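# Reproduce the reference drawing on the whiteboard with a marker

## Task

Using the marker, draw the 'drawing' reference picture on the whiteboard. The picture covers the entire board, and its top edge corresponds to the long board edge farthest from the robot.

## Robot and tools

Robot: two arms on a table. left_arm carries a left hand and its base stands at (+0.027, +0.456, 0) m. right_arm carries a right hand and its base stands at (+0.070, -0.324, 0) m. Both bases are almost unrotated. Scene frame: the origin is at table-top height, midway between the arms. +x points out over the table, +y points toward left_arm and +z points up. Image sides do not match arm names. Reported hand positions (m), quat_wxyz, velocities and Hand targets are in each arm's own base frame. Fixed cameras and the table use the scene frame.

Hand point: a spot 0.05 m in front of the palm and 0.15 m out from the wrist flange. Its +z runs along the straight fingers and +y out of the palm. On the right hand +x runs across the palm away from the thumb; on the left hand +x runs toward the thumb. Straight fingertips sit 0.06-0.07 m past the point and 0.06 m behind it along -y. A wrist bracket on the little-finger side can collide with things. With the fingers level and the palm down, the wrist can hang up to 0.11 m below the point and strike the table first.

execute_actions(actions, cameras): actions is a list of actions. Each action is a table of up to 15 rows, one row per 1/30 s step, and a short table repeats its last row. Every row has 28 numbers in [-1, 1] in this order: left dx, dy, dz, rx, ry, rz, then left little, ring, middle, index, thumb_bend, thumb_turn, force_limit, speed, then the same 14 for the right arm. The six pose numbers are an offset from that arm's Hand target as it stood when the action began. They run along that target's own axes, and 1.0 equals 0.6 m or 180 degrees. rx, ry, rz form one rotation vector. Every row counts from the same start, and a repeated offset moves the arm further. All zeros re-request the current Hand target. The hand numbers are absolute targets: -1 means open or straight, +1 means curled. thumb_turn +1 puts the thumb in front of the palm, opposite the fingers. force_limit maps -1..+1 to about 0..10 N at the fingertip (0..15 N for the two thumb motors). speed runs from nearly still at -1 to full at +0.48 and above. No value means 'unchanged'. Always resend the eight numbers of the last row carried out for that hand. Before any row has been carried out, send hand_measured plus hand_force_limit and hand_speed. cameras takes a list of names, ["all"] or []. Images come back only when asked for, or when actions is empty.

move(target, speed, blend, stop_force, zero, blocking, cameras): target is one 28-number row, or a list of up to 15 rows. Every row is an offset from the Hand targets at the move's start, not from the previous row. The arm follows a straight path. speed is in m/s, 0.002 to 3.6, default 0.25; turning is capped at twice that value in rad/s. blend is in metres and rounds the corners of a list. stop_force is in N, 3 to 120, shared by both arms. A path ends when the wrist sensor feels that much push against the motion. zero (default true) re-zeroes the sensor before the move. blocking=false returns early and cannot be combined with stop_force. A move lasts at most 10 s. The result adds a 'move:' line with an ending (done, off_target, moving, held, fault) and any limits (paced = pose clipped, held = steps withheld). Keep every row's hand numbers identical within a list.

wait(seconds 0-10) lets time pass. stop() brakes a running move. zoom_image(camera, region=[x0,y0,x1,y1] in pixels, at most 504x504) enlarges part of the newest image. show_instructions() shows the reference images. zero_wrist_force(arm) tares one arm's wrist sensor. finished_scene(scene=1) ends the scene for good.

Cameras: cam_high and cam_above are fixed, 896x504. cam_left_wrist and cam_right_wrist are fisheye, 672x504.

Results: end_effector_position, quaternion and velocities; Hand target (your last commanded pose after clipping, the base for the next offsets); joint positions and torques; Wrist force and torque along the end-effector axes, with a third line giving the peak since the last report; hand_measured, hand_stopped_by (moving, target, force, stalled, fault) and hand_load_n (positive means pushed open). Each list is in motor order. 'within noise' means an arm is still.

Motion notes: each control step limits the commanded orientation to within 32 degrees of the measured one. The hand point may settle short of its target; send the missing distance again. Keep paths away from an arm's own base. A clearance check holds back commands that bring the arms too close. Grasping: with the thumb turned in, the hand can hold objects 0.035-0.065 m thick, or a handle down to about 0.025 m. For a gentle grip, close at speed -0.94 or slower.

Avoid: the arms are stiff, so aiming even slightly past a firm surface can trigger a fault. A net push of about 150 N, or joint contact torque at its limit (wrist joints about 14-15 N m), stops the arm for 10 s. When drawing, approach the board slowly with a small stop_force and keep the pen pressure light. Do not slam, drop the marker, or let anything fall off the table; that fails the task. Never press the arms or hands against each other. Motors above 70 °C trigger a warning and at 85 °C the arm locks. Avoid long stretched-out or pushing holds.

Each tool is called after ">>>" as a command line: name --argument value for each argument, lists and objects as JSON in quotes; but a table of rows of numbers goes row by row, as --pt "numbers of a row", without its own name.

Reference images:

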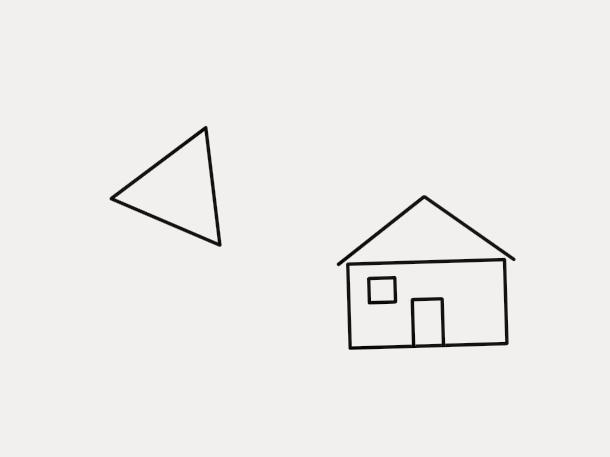

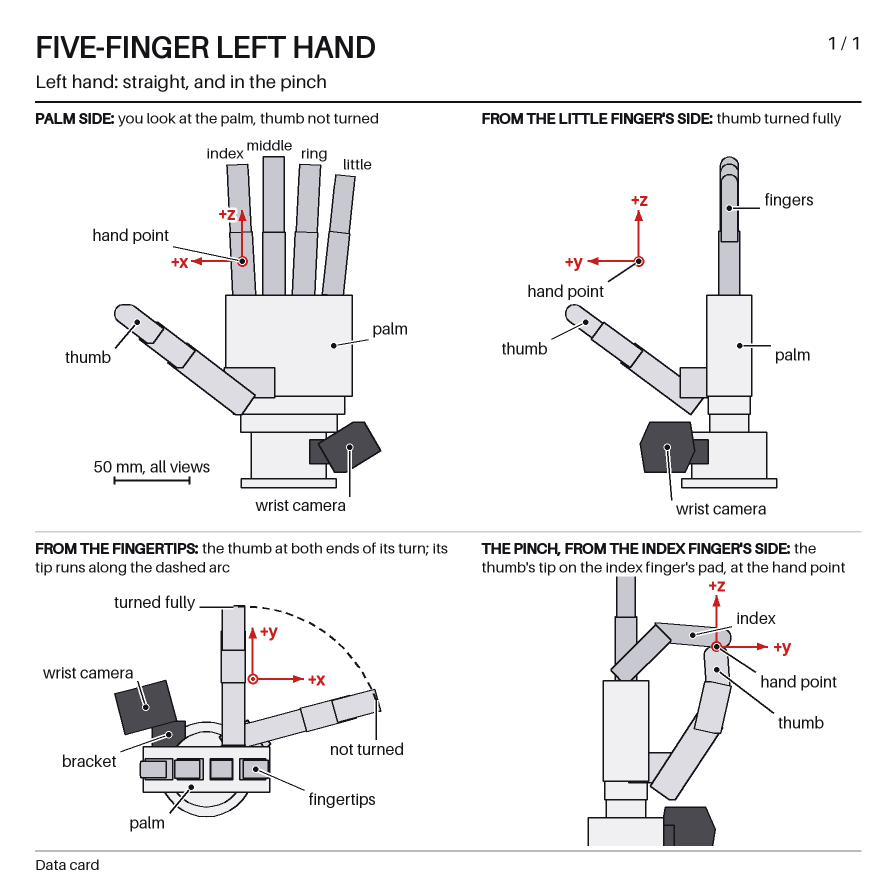

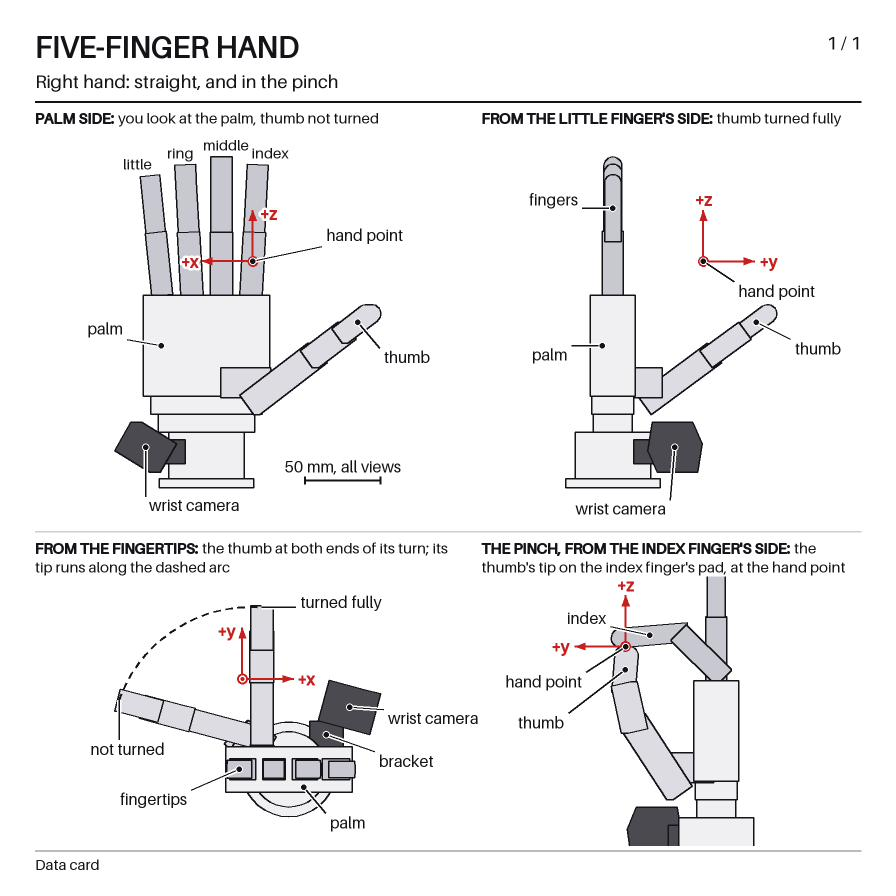

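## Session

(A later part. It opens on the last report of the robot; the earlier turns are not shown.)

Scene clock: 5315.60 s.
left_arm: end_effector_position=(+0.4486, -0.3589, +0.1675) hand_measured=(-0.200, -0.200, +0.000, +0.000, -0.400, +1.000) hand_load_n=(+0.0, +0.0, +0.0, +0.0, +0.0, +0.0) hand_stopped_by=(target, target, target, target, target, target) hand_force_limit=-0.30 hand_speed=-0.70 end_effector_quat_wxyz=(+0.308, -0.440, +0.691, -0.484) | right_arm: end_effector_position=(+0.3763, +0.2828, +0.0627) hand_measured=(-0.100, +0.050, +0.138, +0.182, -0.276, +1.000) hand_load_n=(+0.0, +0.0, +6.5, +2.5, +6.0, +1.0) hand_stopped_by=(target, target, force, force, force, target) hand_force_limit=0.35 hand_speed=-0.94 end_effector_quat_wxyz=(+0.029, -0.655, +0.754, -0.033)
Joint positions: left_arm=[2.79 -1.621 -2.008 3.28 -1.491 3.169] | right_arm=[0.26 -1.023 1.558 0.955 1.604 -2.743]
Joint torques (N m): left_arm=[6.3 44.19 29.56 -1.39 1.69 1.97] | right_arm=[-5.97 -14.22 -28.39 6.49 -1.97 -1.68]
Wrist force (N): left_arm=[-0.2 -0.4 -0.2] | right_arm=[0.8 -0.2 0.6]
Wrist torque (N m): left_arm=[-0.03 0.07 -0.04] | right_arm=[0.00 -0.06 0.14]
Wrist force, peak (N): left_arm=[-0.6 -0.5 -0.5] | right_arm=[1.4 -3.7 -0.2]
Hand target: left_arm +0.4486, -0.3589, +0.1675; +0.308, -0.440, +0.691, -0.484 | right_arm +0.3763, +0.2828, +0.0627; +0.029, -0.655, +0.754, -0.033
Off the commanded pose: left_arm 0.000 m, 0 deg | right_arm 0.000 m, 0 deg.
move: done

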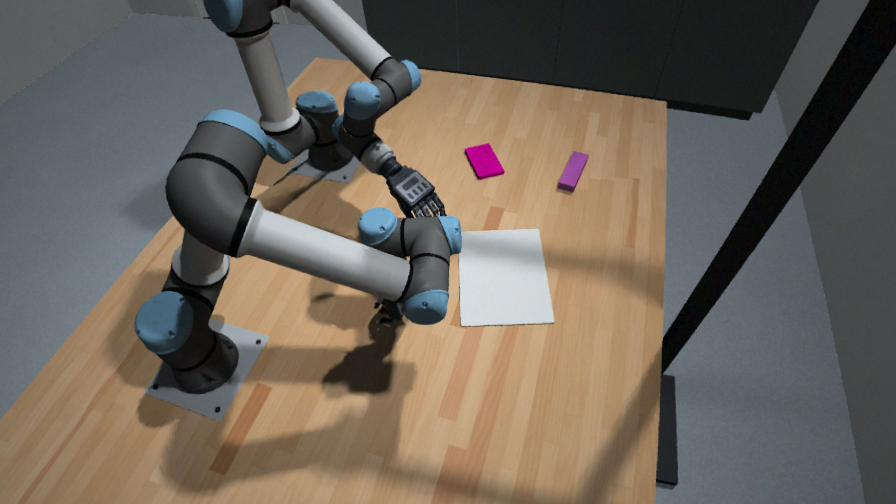

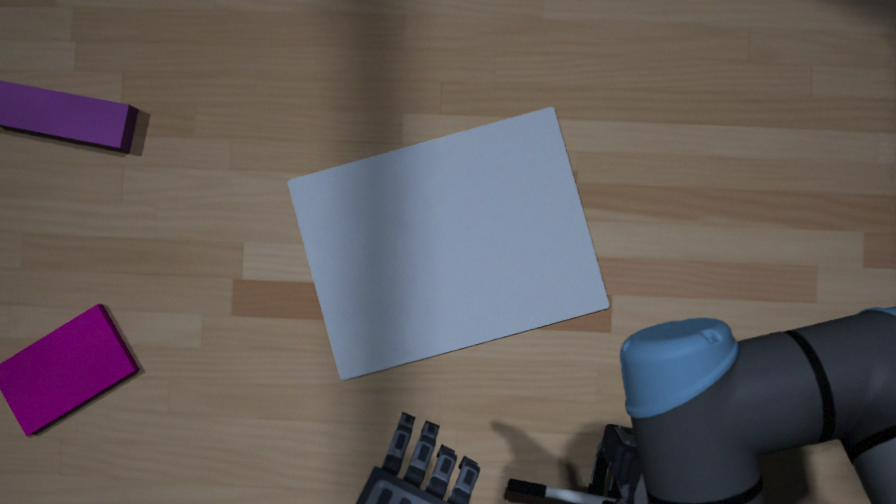

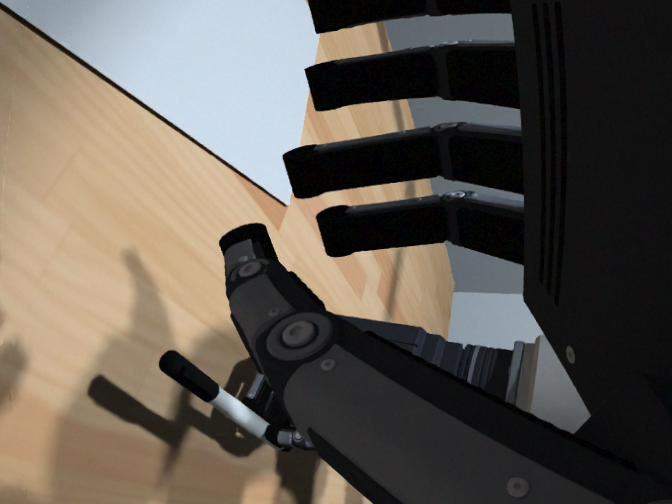

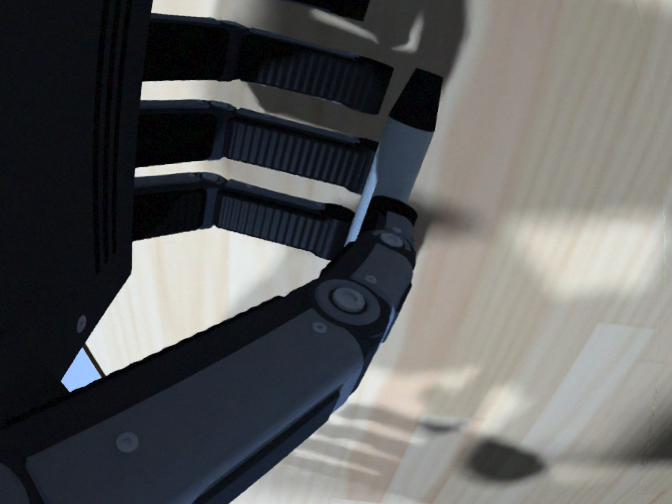

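>>> zoom_image --camera "cam_left_wrist" --region '[130, 320, 330, 470]'

>>> zoom_image --camera "cam_above" --region '[480, 440, 640, 504]'

>>> zoom_image --camera "cam_high" --region '[360, 260, 440, 340]'

Scaled by 2.520 from the camera's 672x504 image, which has a finer 960x720 frame.

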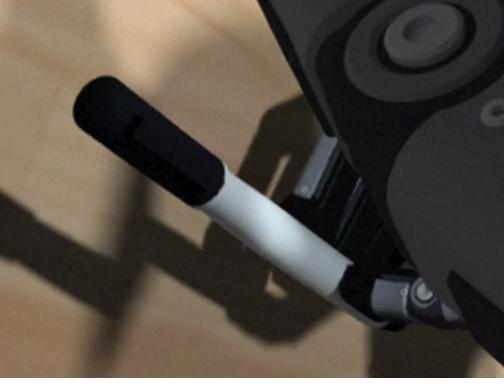

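Scaled by 3.150.

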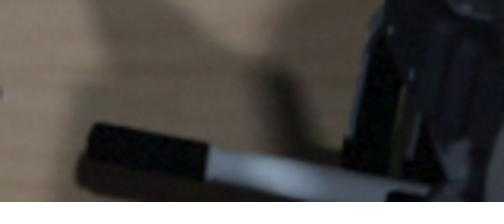

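Scaled by 6.300.

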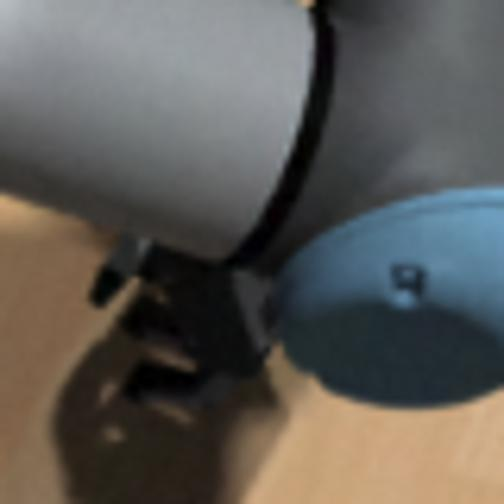

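>>> move --target '[0.1535,0.0493,0.0468,0,-0.0731,-0.0266,-0.4,-0.4,-0.4,-0.4,-0.6,1,-0.3,-0.7,0,0,0,0,0,0,-0.1,0.05,0.26,0.27,0.14,1,0.35,-0.94]' --speed 0.08 --cameras '["all"]'

Scene clock: 5364.27 s.
left_arm: end_effector_position=(+0.4244, -0.4493, +0.1302) hand_measured=(-0.400, -0.400, -0.400, -0.400, -0.600, +1.000) hand_load_n=(+0.0, +0.0, +0.0, +0.0, +0.0, +0.0) hand_stopped_by=(target, target, target, target, target, target) hand_force_limit=-0.30 hand_speed=-0.70 end_effector_quat_wxyz=(+0.364, -0.521, +0.632, -0.443) | right_arm: end_effector_position=(+0.3763, +0.2828, +0.0627) hand_measured=(-0.100, +0.050, +0.138, +0.182, -0.276, +1.000) hand_load_n=(+0.0, +0.0, +6.0, +2.5, +5.5, +1.0) hand_stopped_by=(target, target, force, force, force, target) hand_force_limit=0.35 hand_speed=-0.94 end_effector_quat_wxyz=(+0.029, -0.655, +0.754, -0.033)
Joint positions: left_arm=[2.407 -1.86 -1.833 3.292 -2.077 2.937] | right_arm=[0.26 -1.022 1.558 0.956 1.604 -2.743]
Joint torques (N m): left_arm=[-8.04 5.14 32.58 -1.67 -2.52 -2.21] | right_arm=[-5.85 -13.93 -28.39 6.29 -2.03 -1.61]
Wrist force (N): left_arm=[-0.1 -0.4 -0.4] | right_arm=[0.8 -0.2 0.8]
Wrist torque (N m): left_arm=[-0.02 0.06 0.10] | right_arm=[0.00 -0.07 0.13]
Wrist force, peak (N): left_arm=[-3.9 -0.3 0.5] | right_arm=[1.0 -0.2 0.8]
Hand target: left_arm +0.4244, -0.4493, +0.1302; +0.364, -0.521, +0.632, -0.443 | right_arm +0.3763, +0.2828, +0.0627; +0.029, -0.655, +0.754, -0.033
Off the commanded pose: left_arm 0.000 m, 0 deg | right_arm 0.000 m, 0 deg.
move: done

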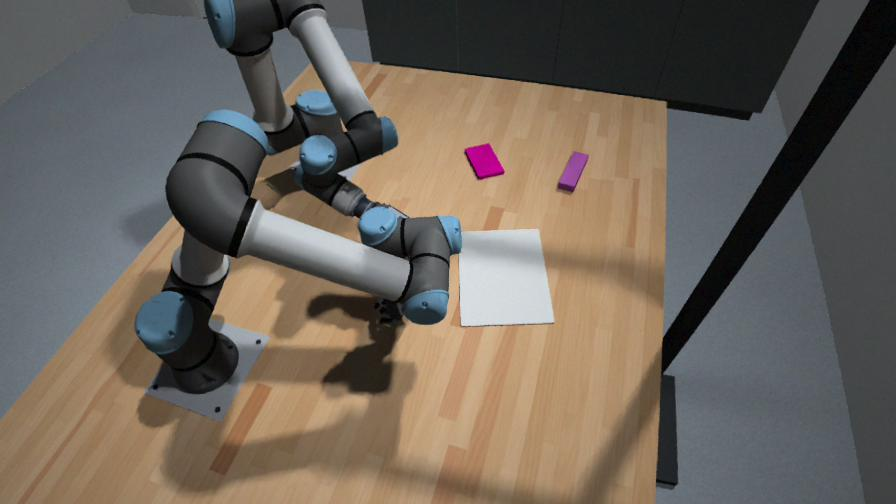

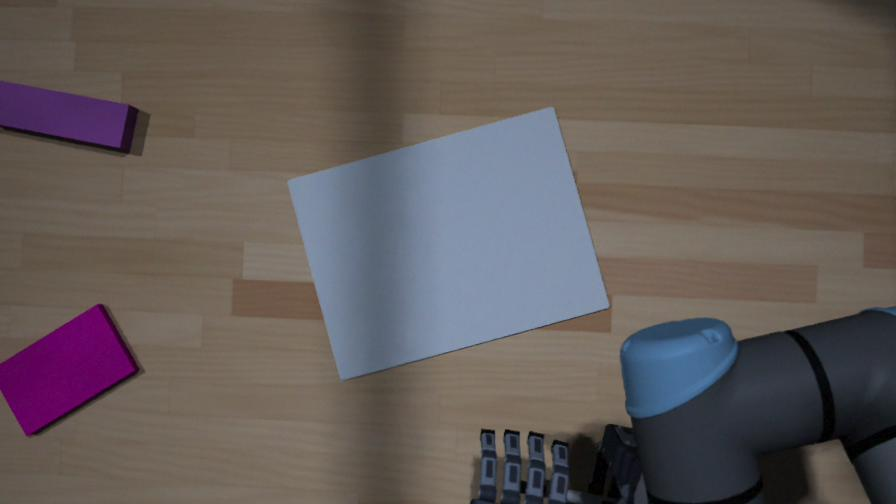

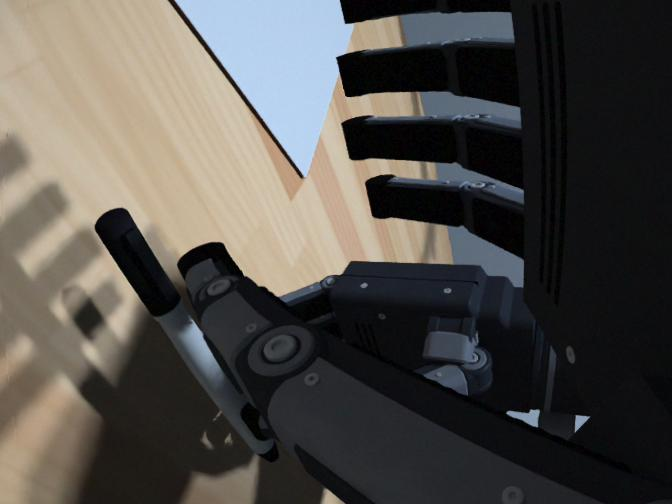

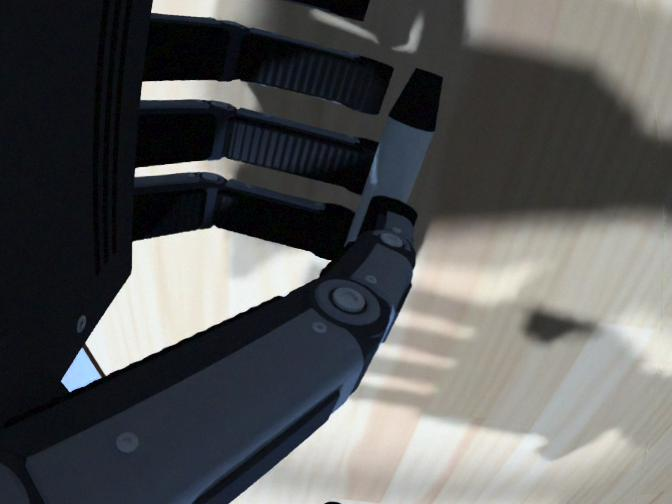

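>>> zoom_image --camera "cam_left_wrist" --region '[80, 190, 280, 340]'

>>> zoom_image --camera "cam_above" --region '[460, 420, 660, 504]'

Scaled by 2.520 from the camera's 672x504 image, which has a finer 960x720 frame.

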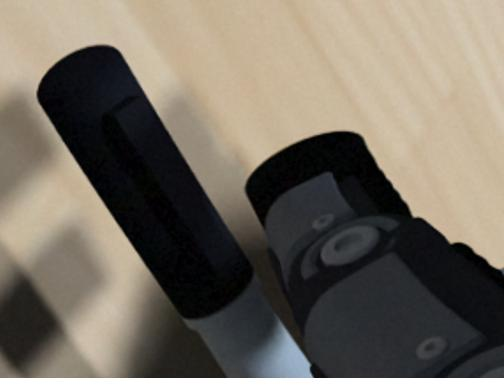

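Scaled by 2.520.

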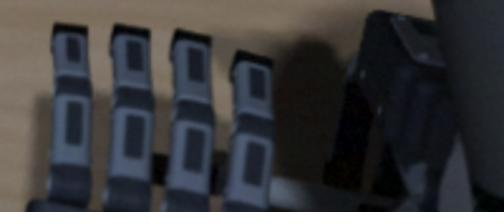

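>>> move --target '[0,0,0,0,0,0,-0.4,-0.4,-0.4,-0.4,-0.6,1,-0.3,-0.7,0,0,0,0,-0.083,0.0073,-0.1,0.05,0.26,0.27,0.14,1,0.35,-0.94]' --speed 0.1 --cameras '["cam_left_wrist","cam_above","cam_high"]'

>>> zoom_image --camera "cam_left_wrist" --region '[80, 160, 320, 340]'

>>> zoom_image --camera "cam_above" --region '[460, 420, 660, 504]'

Scene clock: 5458.70 s.
left_arm: end_effector_position=(+0.4244, -0.4493, +0.1302) hand_measured=(-0.400, -0.400, -0.400, -0.400, -0.600, +1.000) hand_load_n=(+0.0, +0.0, +0.0, +0.0, +0.0, +0.0) hand_stopped_by=(target, target, target, target, target, target) hand_force_limit=-0.30 hand_speed=-0.70 end_effector_quat_wxyz=(+0.364, -0.521, +0.632, -0.443) | right_arm: end_effector_position=(+0.3763, +0.2828, +0.0627) hand_measured=(-0.100, +0.050, +0.138, +0.182, -0.276, +1.000) hand_load_n=(+0.0, +0.0, +6.5, +3.0, +6.0, +1.0) hand_stopped_by=(target, target, force, force, force, target) hand_force_limit=0.35 hand_speed=-0.94 end_effector_quat_wxyz=(+0.127, -0.645, +0.752, +0.053)
Joint positions: left_arm=[2.407 -1.861 -1.833 3.292 -2.077 2.937] | right_arm=[0.12 -1.091 1.698 0.809 1.342 -2.851]
Joint torques (N m): left_arm=[-7.92 5.68 32.55 -1.74 -2.45 -2.03] | right_arm=[-6.59 -58.67 0.53 -0.93 -2.76 -1.64]
Wrist force (N): left_arm=[-0.1 -0.5 -0.5] | right_arm=[0.2 -0.4 0.6]
Wrist torque (N m): left_arm=[-0.03 0.07 0.11] | right_arm=[0.00 -0.03 0.07]
Wrist force, peak (N): left_arm=[-0.3 -0.7 -0.7] | right_arm=[0.8 -0.1 1.2]
Hand target: left_arm +0.4244, -0.4493, +0.1302; +0.364, -0.521, +0.632, -0.443 | right_arm +0.3763, +0.2828, +0.0627; +0.127, -0.645, +0.752, +0.053
Off the commanded pose: left_arm 0.000 m, 0 deg | right_arm 0.000 m, 0 deg.
move: done
Images, in order (width x height): cam_high 896x504, cam_above 896x504, cam_left_wrist 672x504.

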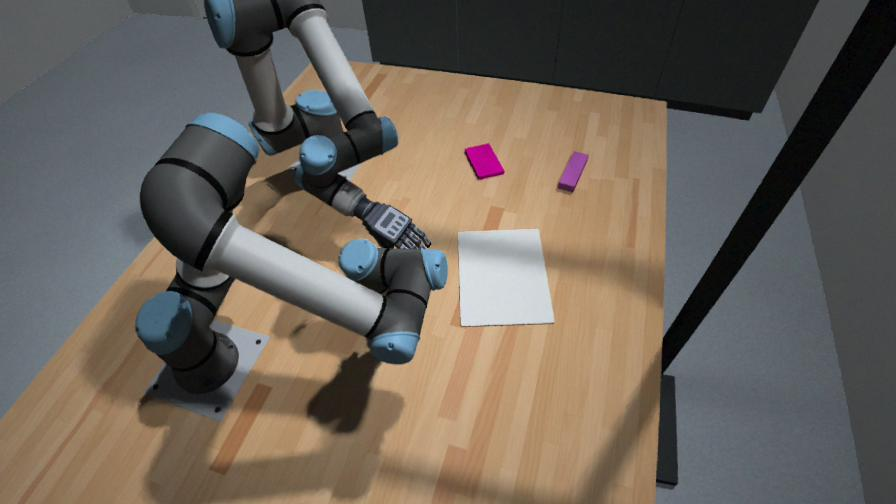

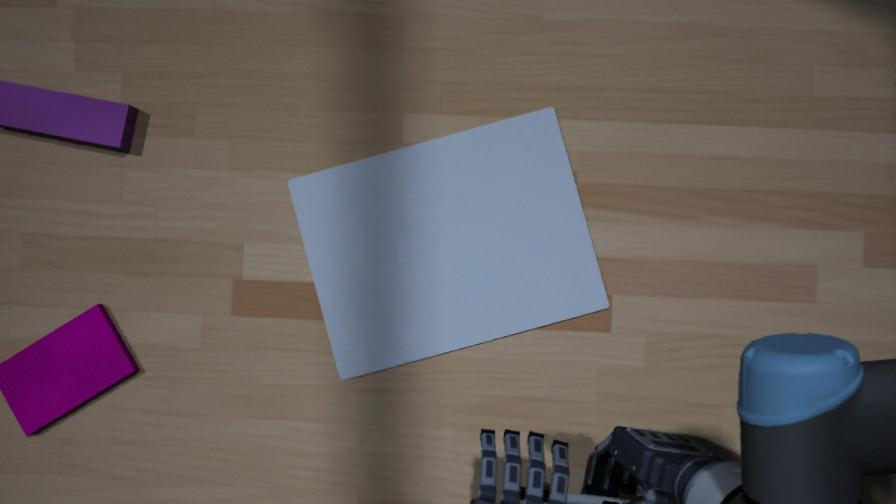

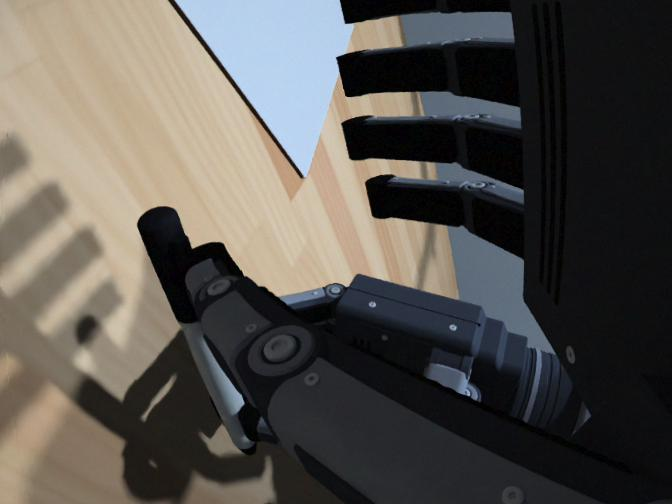

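Scaled by 2.100 from the camera's 672x504 image, which has a finer 960x720 frame.

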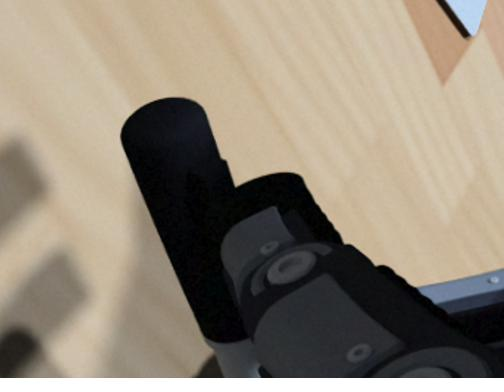

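Scaled by 2.520.

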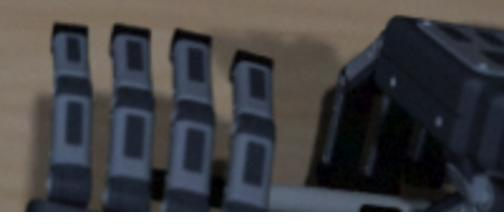

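>>> move --target '[0.0225,0.0357,0.0237,0,0,0,-0.4,-0.4,-0.4,-0.4,-0.6,1,-0.3,-0.7,0,0,0,0,0,0,-0.1,0.05,0.26,0.27,0.14,1,0.35,-0.94]' --speed 0.06 --stop_force 3 --cameras '["cam_left_wrist","cam_above"]'

>>> zoom_image --camera "cam_left_wrist" --region '[120, 120, 380, 315]'

Scene clock: 5486.70 s.
left_arm: end_effector_position=(+0.4278, -0.4638, +0.1053) hand_measured=(-0.400, -0.400, -0.400, -0.400, -0.600, +1.000) hand_load_n=(+0.0, +0.0, +0.0, +0.0, +0.5, -1.0) hand_stopped_by=(target, target, target, target, target, target) hand_force_limit=-0.30 hand_speed=-0.70 end_effector_quat_wxyz=(+0.364, -0.521, +0.632, -0.443) | right_arm: end_effector_position=(+0.3763, +0.2828, +0.0627) hand_measured=(-0.100, +0.050, +0.138, +0.182, -0.276, +1.000) hand_load_n=(+0.0, +0.0, +4.0, +6.5, +6.5, +3.0) hand_stopped_by=(target, target, force, force, force, target) hand_force_limit=0.35 hand_speed=-0.94 end_effector_quat_wxyz=(+0.127, -0.645, +0.752, +0.053)
Joint positions: left_arm=[2.387 -1.925 -1.819 3.338 -2.095 2.928] | right_arm=[0.12 -1.091 1.698 0.809 1.342 -2.852]
Joint torques (N m): left_arm=[-7.35 6.45 31.06 2.57 -2.2 -2.04] | right_arm=[-2.17 -57.19 0.05 0.3 -2.67 -1.57]
Wrist force (N): left_arm=[-0.8 -2.0 -2.4] | right_arm=[1.6 -1.6 2.0]
Wrist torque (N m): left_arm=[-0.16 0.04 0.15] | right_arm=[0.03 0.06 0.16]
Wrist force, peak (N): left_arm=[-1.1 -2.1 -2.6] | right_arm=[1.6 -2.1 2.7]
Hand target: left_arm +0.4278, -0.4638, +0.1053; +0.364, -0.521, +0.632, -0.443 | right_arm +0.3763, +0.2828, +0.0627; +0.127, -0.645, +0.752, +0.053
Off the commanded pose: left_arm 0.000 m, 0 deg | right_arm 0.000 m, 0 deg.
move: done
Images, in order (width x height): cam_above 896x504, cam_left_wrist 672x504.

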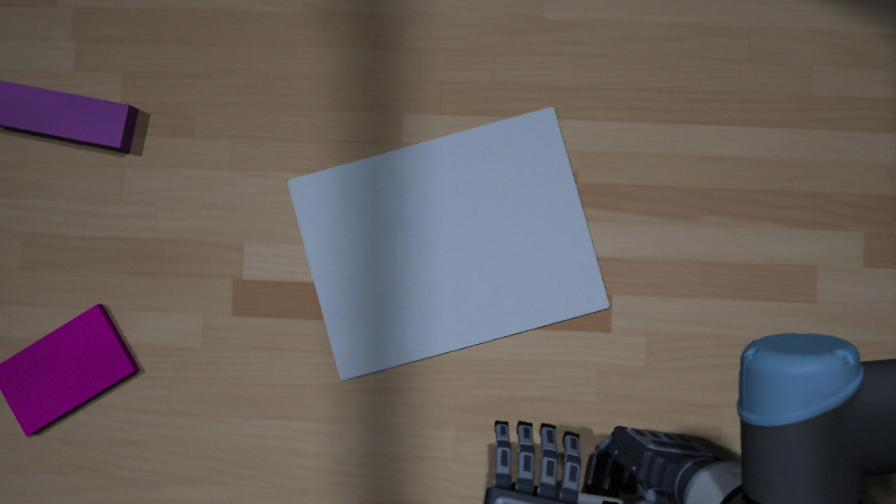

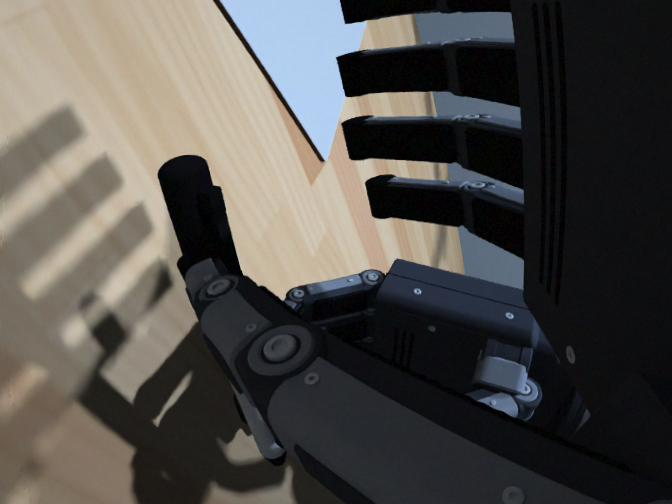

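Scaled by 1.938 from the camera's 672x504 image, which has a finer 960x720 frame.

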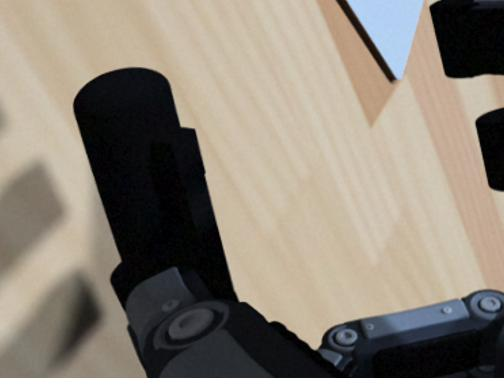

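>>> move --pt "0 -0.0094 -0.0034 0 0 0 -0.8 -0.8 -0.8 -0.8 -0.6 1 -0.3 -0.7 0 0 0 0 0 0 -0.1 0.05 0.26 0.27 0.14 1 0.35 -0.94" --pt "0 0.0105 -0.0582 0 0 0 -0.8 -0.8 -0.8 -0.8 -0.6 1 -0.3 -0.7 0 0 0 0 0 0 -0.1 0.05 0.26 0.27 0.14 1 0.35 -0.94" --speed 0.05

>>> move --target '[0,0.043,0.0157,0,0,0,-0.8,-0.8,-0.8,-0.8,-0.6,1,-0.3,-0.7,0,0,0,0,0,0,-0.1,0.05,0.26,0.27,0.14,1,0.35,-0.94]' --speed 0.05 --cameras '["cam_left_wrist","cam_right_wrist"]'

>>> zoom_image --camera "cam_left_wrist" --region '[120, 120, 380, 315]'

Scene clock: 5535.07 s.
left_arm: end_effector_position=(+0.3935, -0.4571, +0.1113) hand_measured=(-0.800, -0.800, -0.800, -0.800, -0.600, +1.000) hand_load_n=(+0.0, +0.0, +0.0, +0.0, +0.0, +0.0) hand_stopped_by=(target, target, target, target, target, target) hand_force_limit=-0.30 hand_speed=-0.70 end_effector_quat_wxyz=(+0.364, -0.521, +0.632, -0.443) | right_arm: end_effector_position=(+0.3763, +0.2828, +0.0627) hand_measured=(-0.100, +0.050, +0.138, +0.182, -0.276, +1.000) hand_load_n=(+0.0, +0.0, +5.5, +2.5, +5.5, +0.5) hand_stopped_by=(target, target, force, force, force, target) hand_force_limit=0.35 hand_speed=-0.94 end_effector_quat_wxyz=(+0.127, -0.645, +0.752, +0.053)
Joint positions: left_arm=[2.342 -1.873 -1.876 3.332 -2.137 2.907] | right_arm=[0.12 -1.091 1.698 0.809 1.342 -2.852]
Joint torques (N m): left_arm=[-8.11 58.07 7.68 2.17 -2.46 -1.86] | right_arm=[4.88 -57.64 -0.41 5.11 -2.39 -1.55]
Wrist force (N): left_arm=[0.0 -0.4 -0.5] | right_arm=[0.4 -0.5 0.7]
Wrist torque (N m): left_arm=[-0.01 0.05 0.10] | right_arm=[-0.02 -0.06 0.08]
Wrist force, peak (N): left_arm=[-0.9 -2.0 -2.8] | right_arm=[1.6 -2.1 2.5]
Hand target: left_arm +0.3935, -0.4571, +0.1113; +0.364, -0.521, +0.632, -0.443 | right_arm +0.3763, +0.2828, +0.0627; +0.127, -0.645, +0.752, +0.053
Off the commanded pose: left_arm 0.000 m, 0 deg | right_arm 0.000 m, 0 deg.
move: done

Scene clock: 5536.03 s.
left_arm: end_effector_position=(+0.3935, -0.4571, +0.0839) hand_measured=(-0.800, -0.800, -0.800, -0.800, -0.600, +1.000) hand_load_n=(+0.0, -0.5, +0.0, +0.0, +0.0, +0.0) hand_stopped_by=(target, target, target, target, target, target) hand_force_limit=-0.30 hand_speed=-0.70 end_effector_quat_wxyz=(+0.364, -0.521, +0.632, -0.443) | right_arm: end_effector_position=(+0.3763, +0.2828, +0.0627) hand_measured=(-0.100, +0.050, +0.138, +0.182, -0.276, +1.000) hand_load_n=(+0.0, +0.0, +6.0, +2.5, +5.5, +0.5) hand_stopped_by=(target, target, force, force, force, target) hand_force_limit=0.35 hand_speed=-0.94 end_effector_quat_wxyz=(+0.127, -0.645, +0.752, +0.053)
Joint positions: left_arm=[2.341 -1.914 -1.905 3.401 -2.137 2.907] | right_arm=[0.12 -1.091 1.698 0.809 1.342 -2.852]
Joint torques (N m): left_arm=[-7.78 5.01 5.34 2.11 -2.3 0.59] | right_arm=[3.83 -58.44 0.28 5.09 -2.16 -1.39]
Wrist force (N): left_arm=[-0.1 -0.5 -0.3] | right_arm=[0.1 -0.6 0.7]
Wrist torque (N m): left_arm=[-0.04 0.07 0.10] | right_arm=[-0.03 -0.02 0.06]
Wrist force, peak (N): left_arm=[0.1 -1.3 -0.4] | right_arm=[0.4 -0.6 0.7]
Hand target: left_arm +0.3935, -0.4571, +0.0838; +0.364, -0.521, +0.632, -0.443 | right_arm +0.3763, +0.2828, +0.0627; +0.127, -0.645, +0.752, +0.053
Off the commanded pose: left_arm 0.000 m, 0 deg | right_arm 0.000 m, 0 deg.
move: done
Images, in order (width x height): cam_left_wrist 672x504, cam_right_wrist 672x504.

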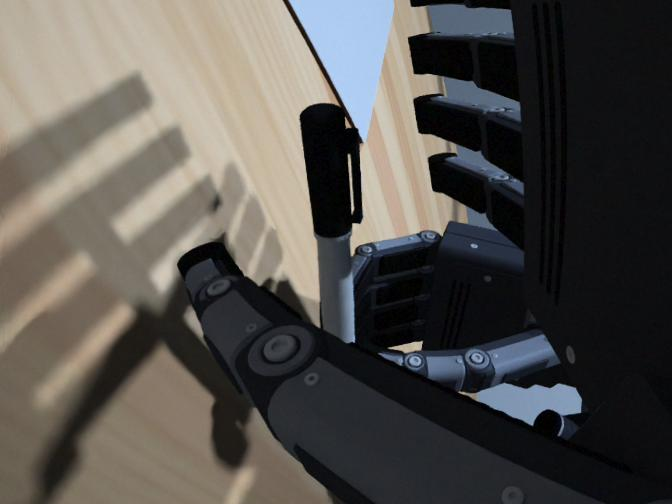

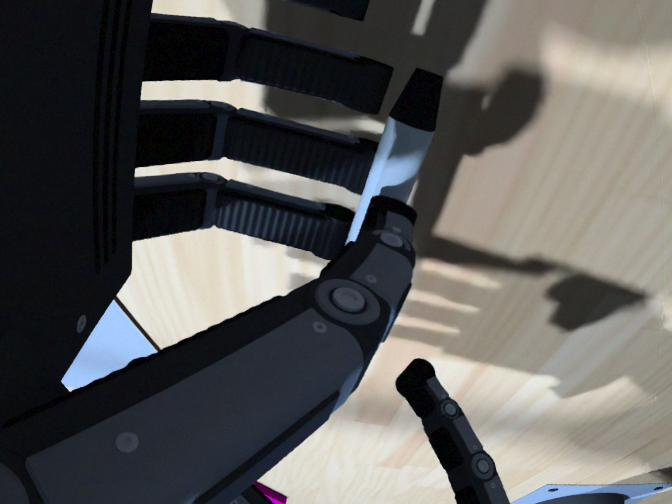

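Scaled by 1.938 from the camera's 672x504 image, which has a finer 960x720 frame.

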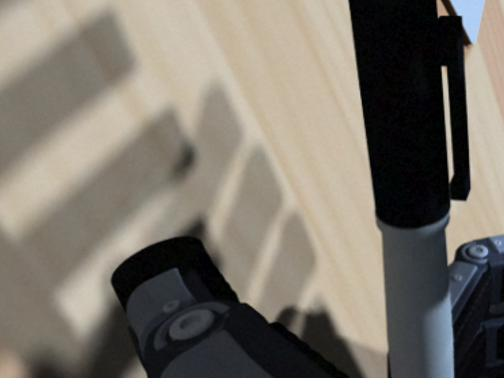

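>>> move --target '[0.006,-0.0114,0.0313,0,0,0,-0.8,-0.8,-0.8,-0.8,-0.6,1,-0.3,-0.7,0,0,0,0,0,0,-0.1,0.05,0.26,0.27,0.14,1,0.35,-0.94]' --speed 0.04 --stop_force 3 --cameras '["cam_left_wrist"]'

>>> zoom_image --camera "cam_left_wrist" --region '[170, 80, 430, 275]'

Scene clock: 5559.93 s.
left_arm: end_effector_position=(+0.4124, -0.4645, +0.0838) hand_measured=(-0.800, -0.800, -0.800, -0.800, -0.600, +1.000) hand_load_n=(+0.0, +0.0, +0.0, +0.0, +0.0, +0.0) hand_stopped_by=(target, target, target, target, target, target) hand_force_limit=-0.30 hand_speed=-0.70 end_effector_quat_wxyz=(+0.364, -0.521, +0.632, -0.443) | right_arm: end_effector_position=(+0.3763, +0.2828, +0.0627) hand_measured=(-0.100, +0.050, +0.138, +0.182, -0.276, +1.000) hand_load_n=(+0.0, +0.0, +6.0, +2.5, +5.5, +0.5) hand_stopped_by=(target, target, force, force, force, target) hand_force_limit=0.35 hand_speed=-0.94 end_effector_quat_wxyz=(+0.127, -0.645, +0.752, +0.053)
Joint positions: left_arm=[2.361 -1.943 -1.86 3.392 -2.119 2.916] | right_arm=[0.12 -1.091 1.698 0.809 1.342 -2.852]
Joint torques (N m): left_arm=[6.02 7.46 30.04 -1.61 1.33 1.68] | right_arm=[3.73 -57.49 -0.82 5.17 -0.65 -1.31]
Wrist force (N): left_arm=[-0.1 -0.3 -0.5] | right_arm=[0.3 -0.4 0.5]
Wrist torque (N m): left_arm=[0.00 0.07 0.09] | right_arm=[0.01 -0.03 0.07]
Wrist force, peak (N): left_arm=[-0.8 0.1 -0.7] | right_arm=[0.3 -0.8 0.8]
Hand target: left_arm +0.4124, -0.4645, +0.0838; +0.364, -0.521, +0.632, -0.443 | right_arm +0.3763, +0.2828, +0.0627; +0.127, -0.645, +0.752, +0.053
Off the commanded pose: left_arm 0.000 m, 0 deg | right_arm 0.000 m, 0 deg.
move: done
Images, in order (width x height): cam_left_wrist 672x504.

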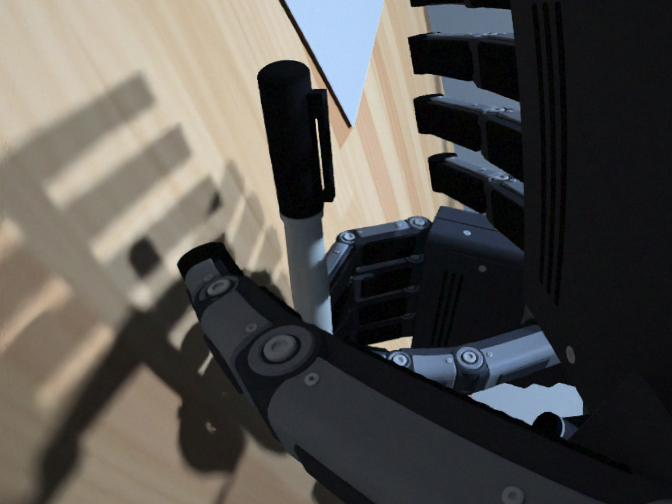

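Scaled by 1.938 from the camera's 672x504 image, which has a finer 960x720 frame.

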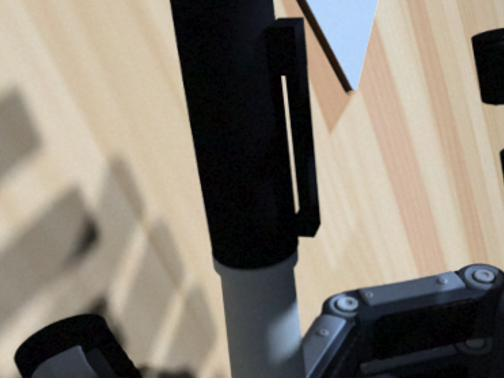

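>>> move --target '[-0.0175,-0.0057,0.0157,0,0,0,-0.8,-0.8,-0.8,-0.8,-0.6,1,-0.3,-0.7,0,0,0,0,0,0,-0.1,0.05,0.26,0.27,0.14,1,0.35,-0.94]' --speed 0.03 --stop_force 3 --cameras '["cam_left_wrist"]'

>>> zoom_image --camera "cam_left_wrist" --region '[170, 80, 430, 275]'

Scene clock: 5583.67 s.
left_arm: end_effector_position=(+0.4243, -0.4561, +0.0838) hand_measured=(-0.800, -0.800, -0.800, -0.800, -0.600, +1.000) hand_load_n=(+0.0, -0.5, -0.5, +0.0, +0.0, +0.0) hand_stopped_by=(target, target, target, target, target, target) hand_force_limit=-0.30 hand_speed=-0.70 end_effector_quat_wxyz=(+0.364, -0.521, +0.632, -0.443) | right_arm: end_effector_position=(+0.3763, +0.2828, +0.0627) hand_measured=(-0.100, +0.050, +0.138, +0.182, -0.276, +1.000) hand_load_n=(+0.0, +0.0, +6.0, +2.5, +5.5, +0.5) hand_stopped_by=(target, target, force, force, force, target) hand_force_limit=0.35 hand_speed=-0.94 end_effector_quat_wxyz=(+0.127, -0.645, +0.752, +0.053)
Joint positions: left_arm=[2.395 -1.938 -1.867 3.401 -2.088 2.932] | right_arm=[0.12 -1.091 1.698 0.809 1.342 -2.852]
Joint torques (N m): left_arm=[5.82 60.38 5.65 2.35 1.29 1.93] | right_arm=[4.07 -59.16 -1.07 4.9 0.51 -1.34]
Wrist force (N): left_arm=[0.0 -0.5 -0.3] | right_arm=[0.2 -0.4 0.7]
Wrist torque (N m): left_arm=[-0.05 0.07 -0.04] | right_arm=[-0.01 -0.04 0.08]
Wrist force, peak (N): left_arm=[-0.1 -0.8 -0.6] | right_arm=[0.4 -0.6 0.7]
Hand target: left_arm +0.4243, -0.4561, +0.0838; +0.364, -0.521, +0.632, -0.443 | right_arm +0.3763, +0.2828, +0.0627; +0.127, -0.645, +0.752, +0.053
Off the commanded pose: left_arm 0.000 m, 0 deg | right_arm 0.000 m, 0 deg.
move: done
Images, in order (width x height): cam_left_wrist 672x504.

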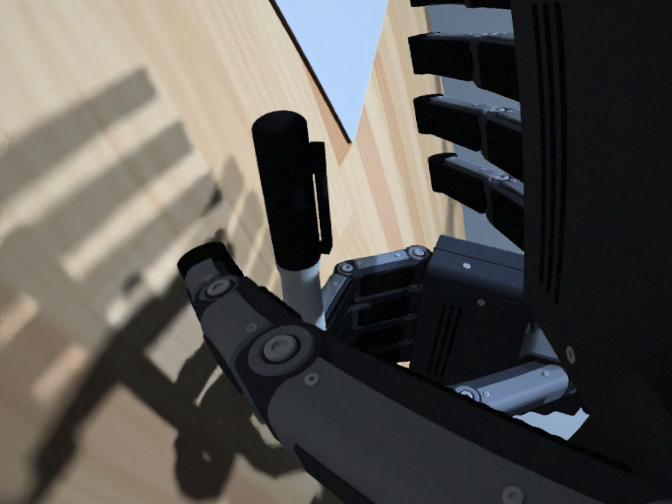

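Scaled by 1.938 from the camera's 672x504 image, which has a finer 960x720 frame.

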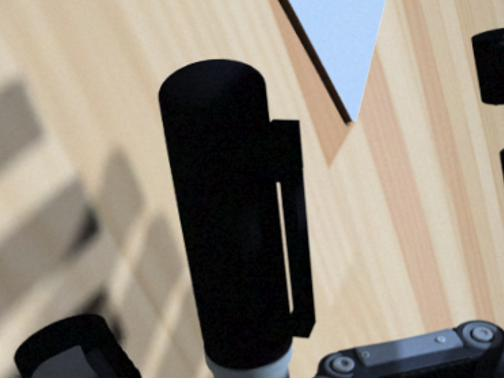

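>>> move --target '[0,-0.0026,0.007,0,0,0,-0.8,-0.8,-0.4,-0.4,-0.5,1,-0.3,-0.7,0,0,0,0,0,0,-0.1,0.05,0.26,0.29,0.16,1,0.1,-0.94]' --speed 0.02 --cameras '["cam_left_wrist","cam_right_wrist"]'

>>> zoom_image --camera "cam_left_wrist" --region '[170, 80, 430, 275]'

Scene clock: 5609.13 s.
left_arm: end_effector_position=(+0.4286, -0.4569, +0.0838) hand_measured=(-0.800, -0.800, -0.400, -0.400, -0.500, +1.000) hand_load_n=(+0.0, +0.0, +0.0, +0.0, +0.0, +0.0) hand_stopped_by=(target, target, target, target, target, target) hand_force_limit=-0.30 hand_speed=-0.70 end_effector_quat_wxyz=(+0.364, -0.521, +0.632, -0.443) | right_arm: end_effector_position=(+0.3763, +0.2828, +0.0627) hand_measured=(-0.100, +0.050, +0.138, +0.196, -0.272, +1.000) hand_load_n=(+0.0, +0.0, +5.5, +6.0, +8.0, -0.5) hand_stopped_by=(target, target, force, force, force, target) hand_force_limit=0.10 hand_speed=-0.94 end_effector_quat_wxyz=(+0.127, -0.645, +0.752, +0.053)
Joint positions: left_arm=[2.401 -1.944 -1.858 3.399 -2.083 2.934] | right_arm=[0.12 -1.091 1.698 0.809 1.342 -2.852]
Joint torques (N m): left_arm=[6.04 6.02 30.94 -1.61 1.37 1.97] | right_arm=[3.34 -58.25 -0.4 5.1 1.24 -1.19]
Wrist force (N): left_arm=[-0.1 -0.6 -0.5] | right_arm=[0.3 -0.3 0.7]
Wrist torque (N m): left_arm=[-0.04 0.07 -0.04] | right_arm=[0.01 -0.04 0.08]
Wrist force, peak (N): left_arm=[-0.2 -0.8 -0.6] | right_arm=[0.3 -0.5 0.9]
Hand target: left_arm +0.4286, -0.4569, +0.0838; +0.364, -0.521, +0.632, -0.443 | right_arm +0.3763, +0.2828, +0.0627; +0.127, -0.645, +0.752, +0.053
Off the commanded pose: left_arm 0.000 m, 0 deg | right_arm 0.000 m, 0 deg.
move: done
Images, in order (width x height): cam_left_wrist 672x504, cam_right_wrist 672x504.

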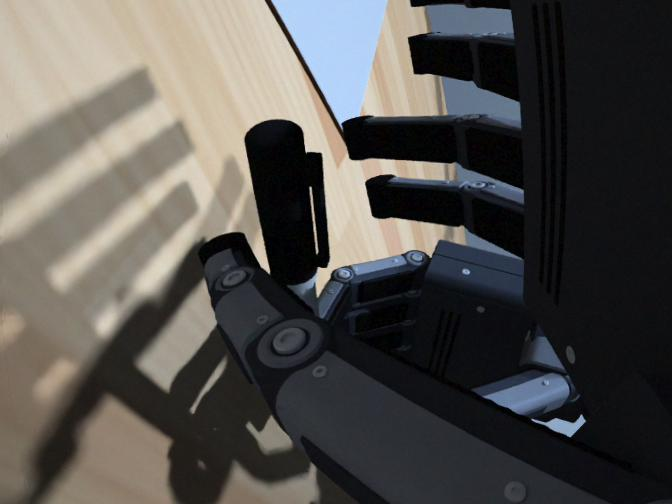

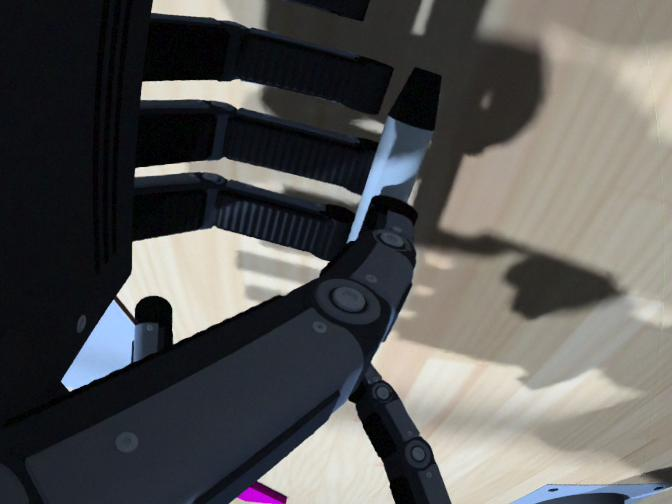

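Scaled by 1.938 from the camera's 672x504 image, which has a finer 960x720 frame.

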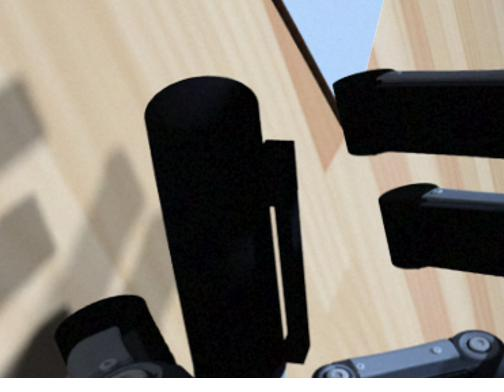

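>>> move --target '[0,0,0,0,0,0,-0.8,-0.8,-0.1,-0.1,-0.36,1,-0.88,-0.9,0,0,0,0,0,0,-0.1,0.05,0.26,0.29,0.16,1,0.1,-0.94]' --speed 0.02 --cameras '["cam_left_wrist"]'

>>> zoom_image --camera "cam_left_wrist" --region '[170, 80, 430, 275]'

Scene clock: 5619.07 s.
left_arm: end_effector_position=(+0.4286, -0.4569, +0.0838) hand_measured=(-0.800, -0.800, -0.100, -0.100, -0.448, +1.000) hand_load_n=(+0.0, +0.0, +0.0, +0.0, +1.0, +0.5) hand_stopped_by=(target, target, target, target, force, target) hand_force_limit=-0.88 hand_speed=-0.90 end_effector_quat_wxyz=(+0.364, -0.521, +0.632, -0.443) | right_arm: end_effector_position=(+0.3763, +0.2828, +0.0627) hand_measured=(-0.100, +0.050, +0.138, +0.196, -0.272, +1.000) hand_load_n=(+0.0, +0.5, +6.0, +5.5, +8.0, -0.5) hand_stopped_by=(target, target, force, force, force, target) hand_force_limit=0.10 hand_speed=-0.94 end_effector_quat_wxyz=(+0.127, -0.645, +0.752, +0.053)
Joint positions: left_arm=[2.401 -1.944 -1.858 3.399 -2.083 2.934] | right_arm=[0.12 -1.091 1.698 0.809 1.342 -2.852]
Joint torques (N m): left_arm=[5.88 7.98 30.4 -0.94 0.99 1.98] | right_arm=[2.38 -57.97 -0.03 4.95 1.47 -1.14]
Wrist force (N): left_arm=[-0.1 0.2 -0.7] | right_arm=[-0.1 -1.3 0.4]
Wrist torque (N m): left_arm=[-0.02 0.09 -0.05] | right_arm=[-0.06 -0.02 0.09]
Wrist force, peak (N): left_arm=[0.0 0.4 -1.1] | right_arm=[-0.1 -1.3 0.4]
Hand target: left_arm +0.4286, -0.4569, +0.0838; +0.364, -0.521, +0.632, -0.443 | right_arm +0.3763, +0.2828, +0.0627; +0.127, -0.645, +0.752, +0.053
Off the commanded pose: left_arm 0.000 m, 0 deg | right_arm 0.000 m, 0 deg.
move: done
Images, in order (width x height): cam_left_wrist 672x504.

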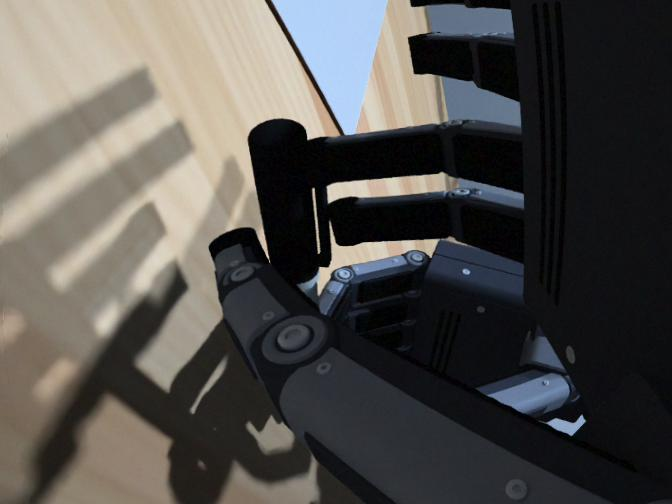

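Scaled by 1.938 from the camera's 672x504 image, which has a finer 960x720 frame.

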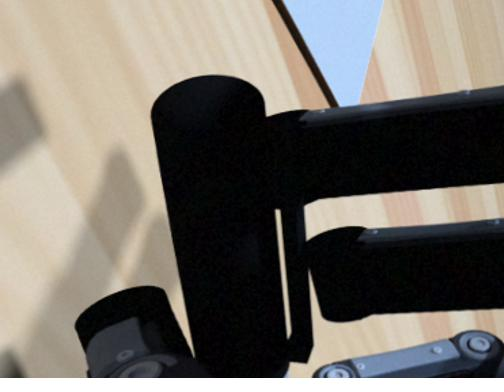

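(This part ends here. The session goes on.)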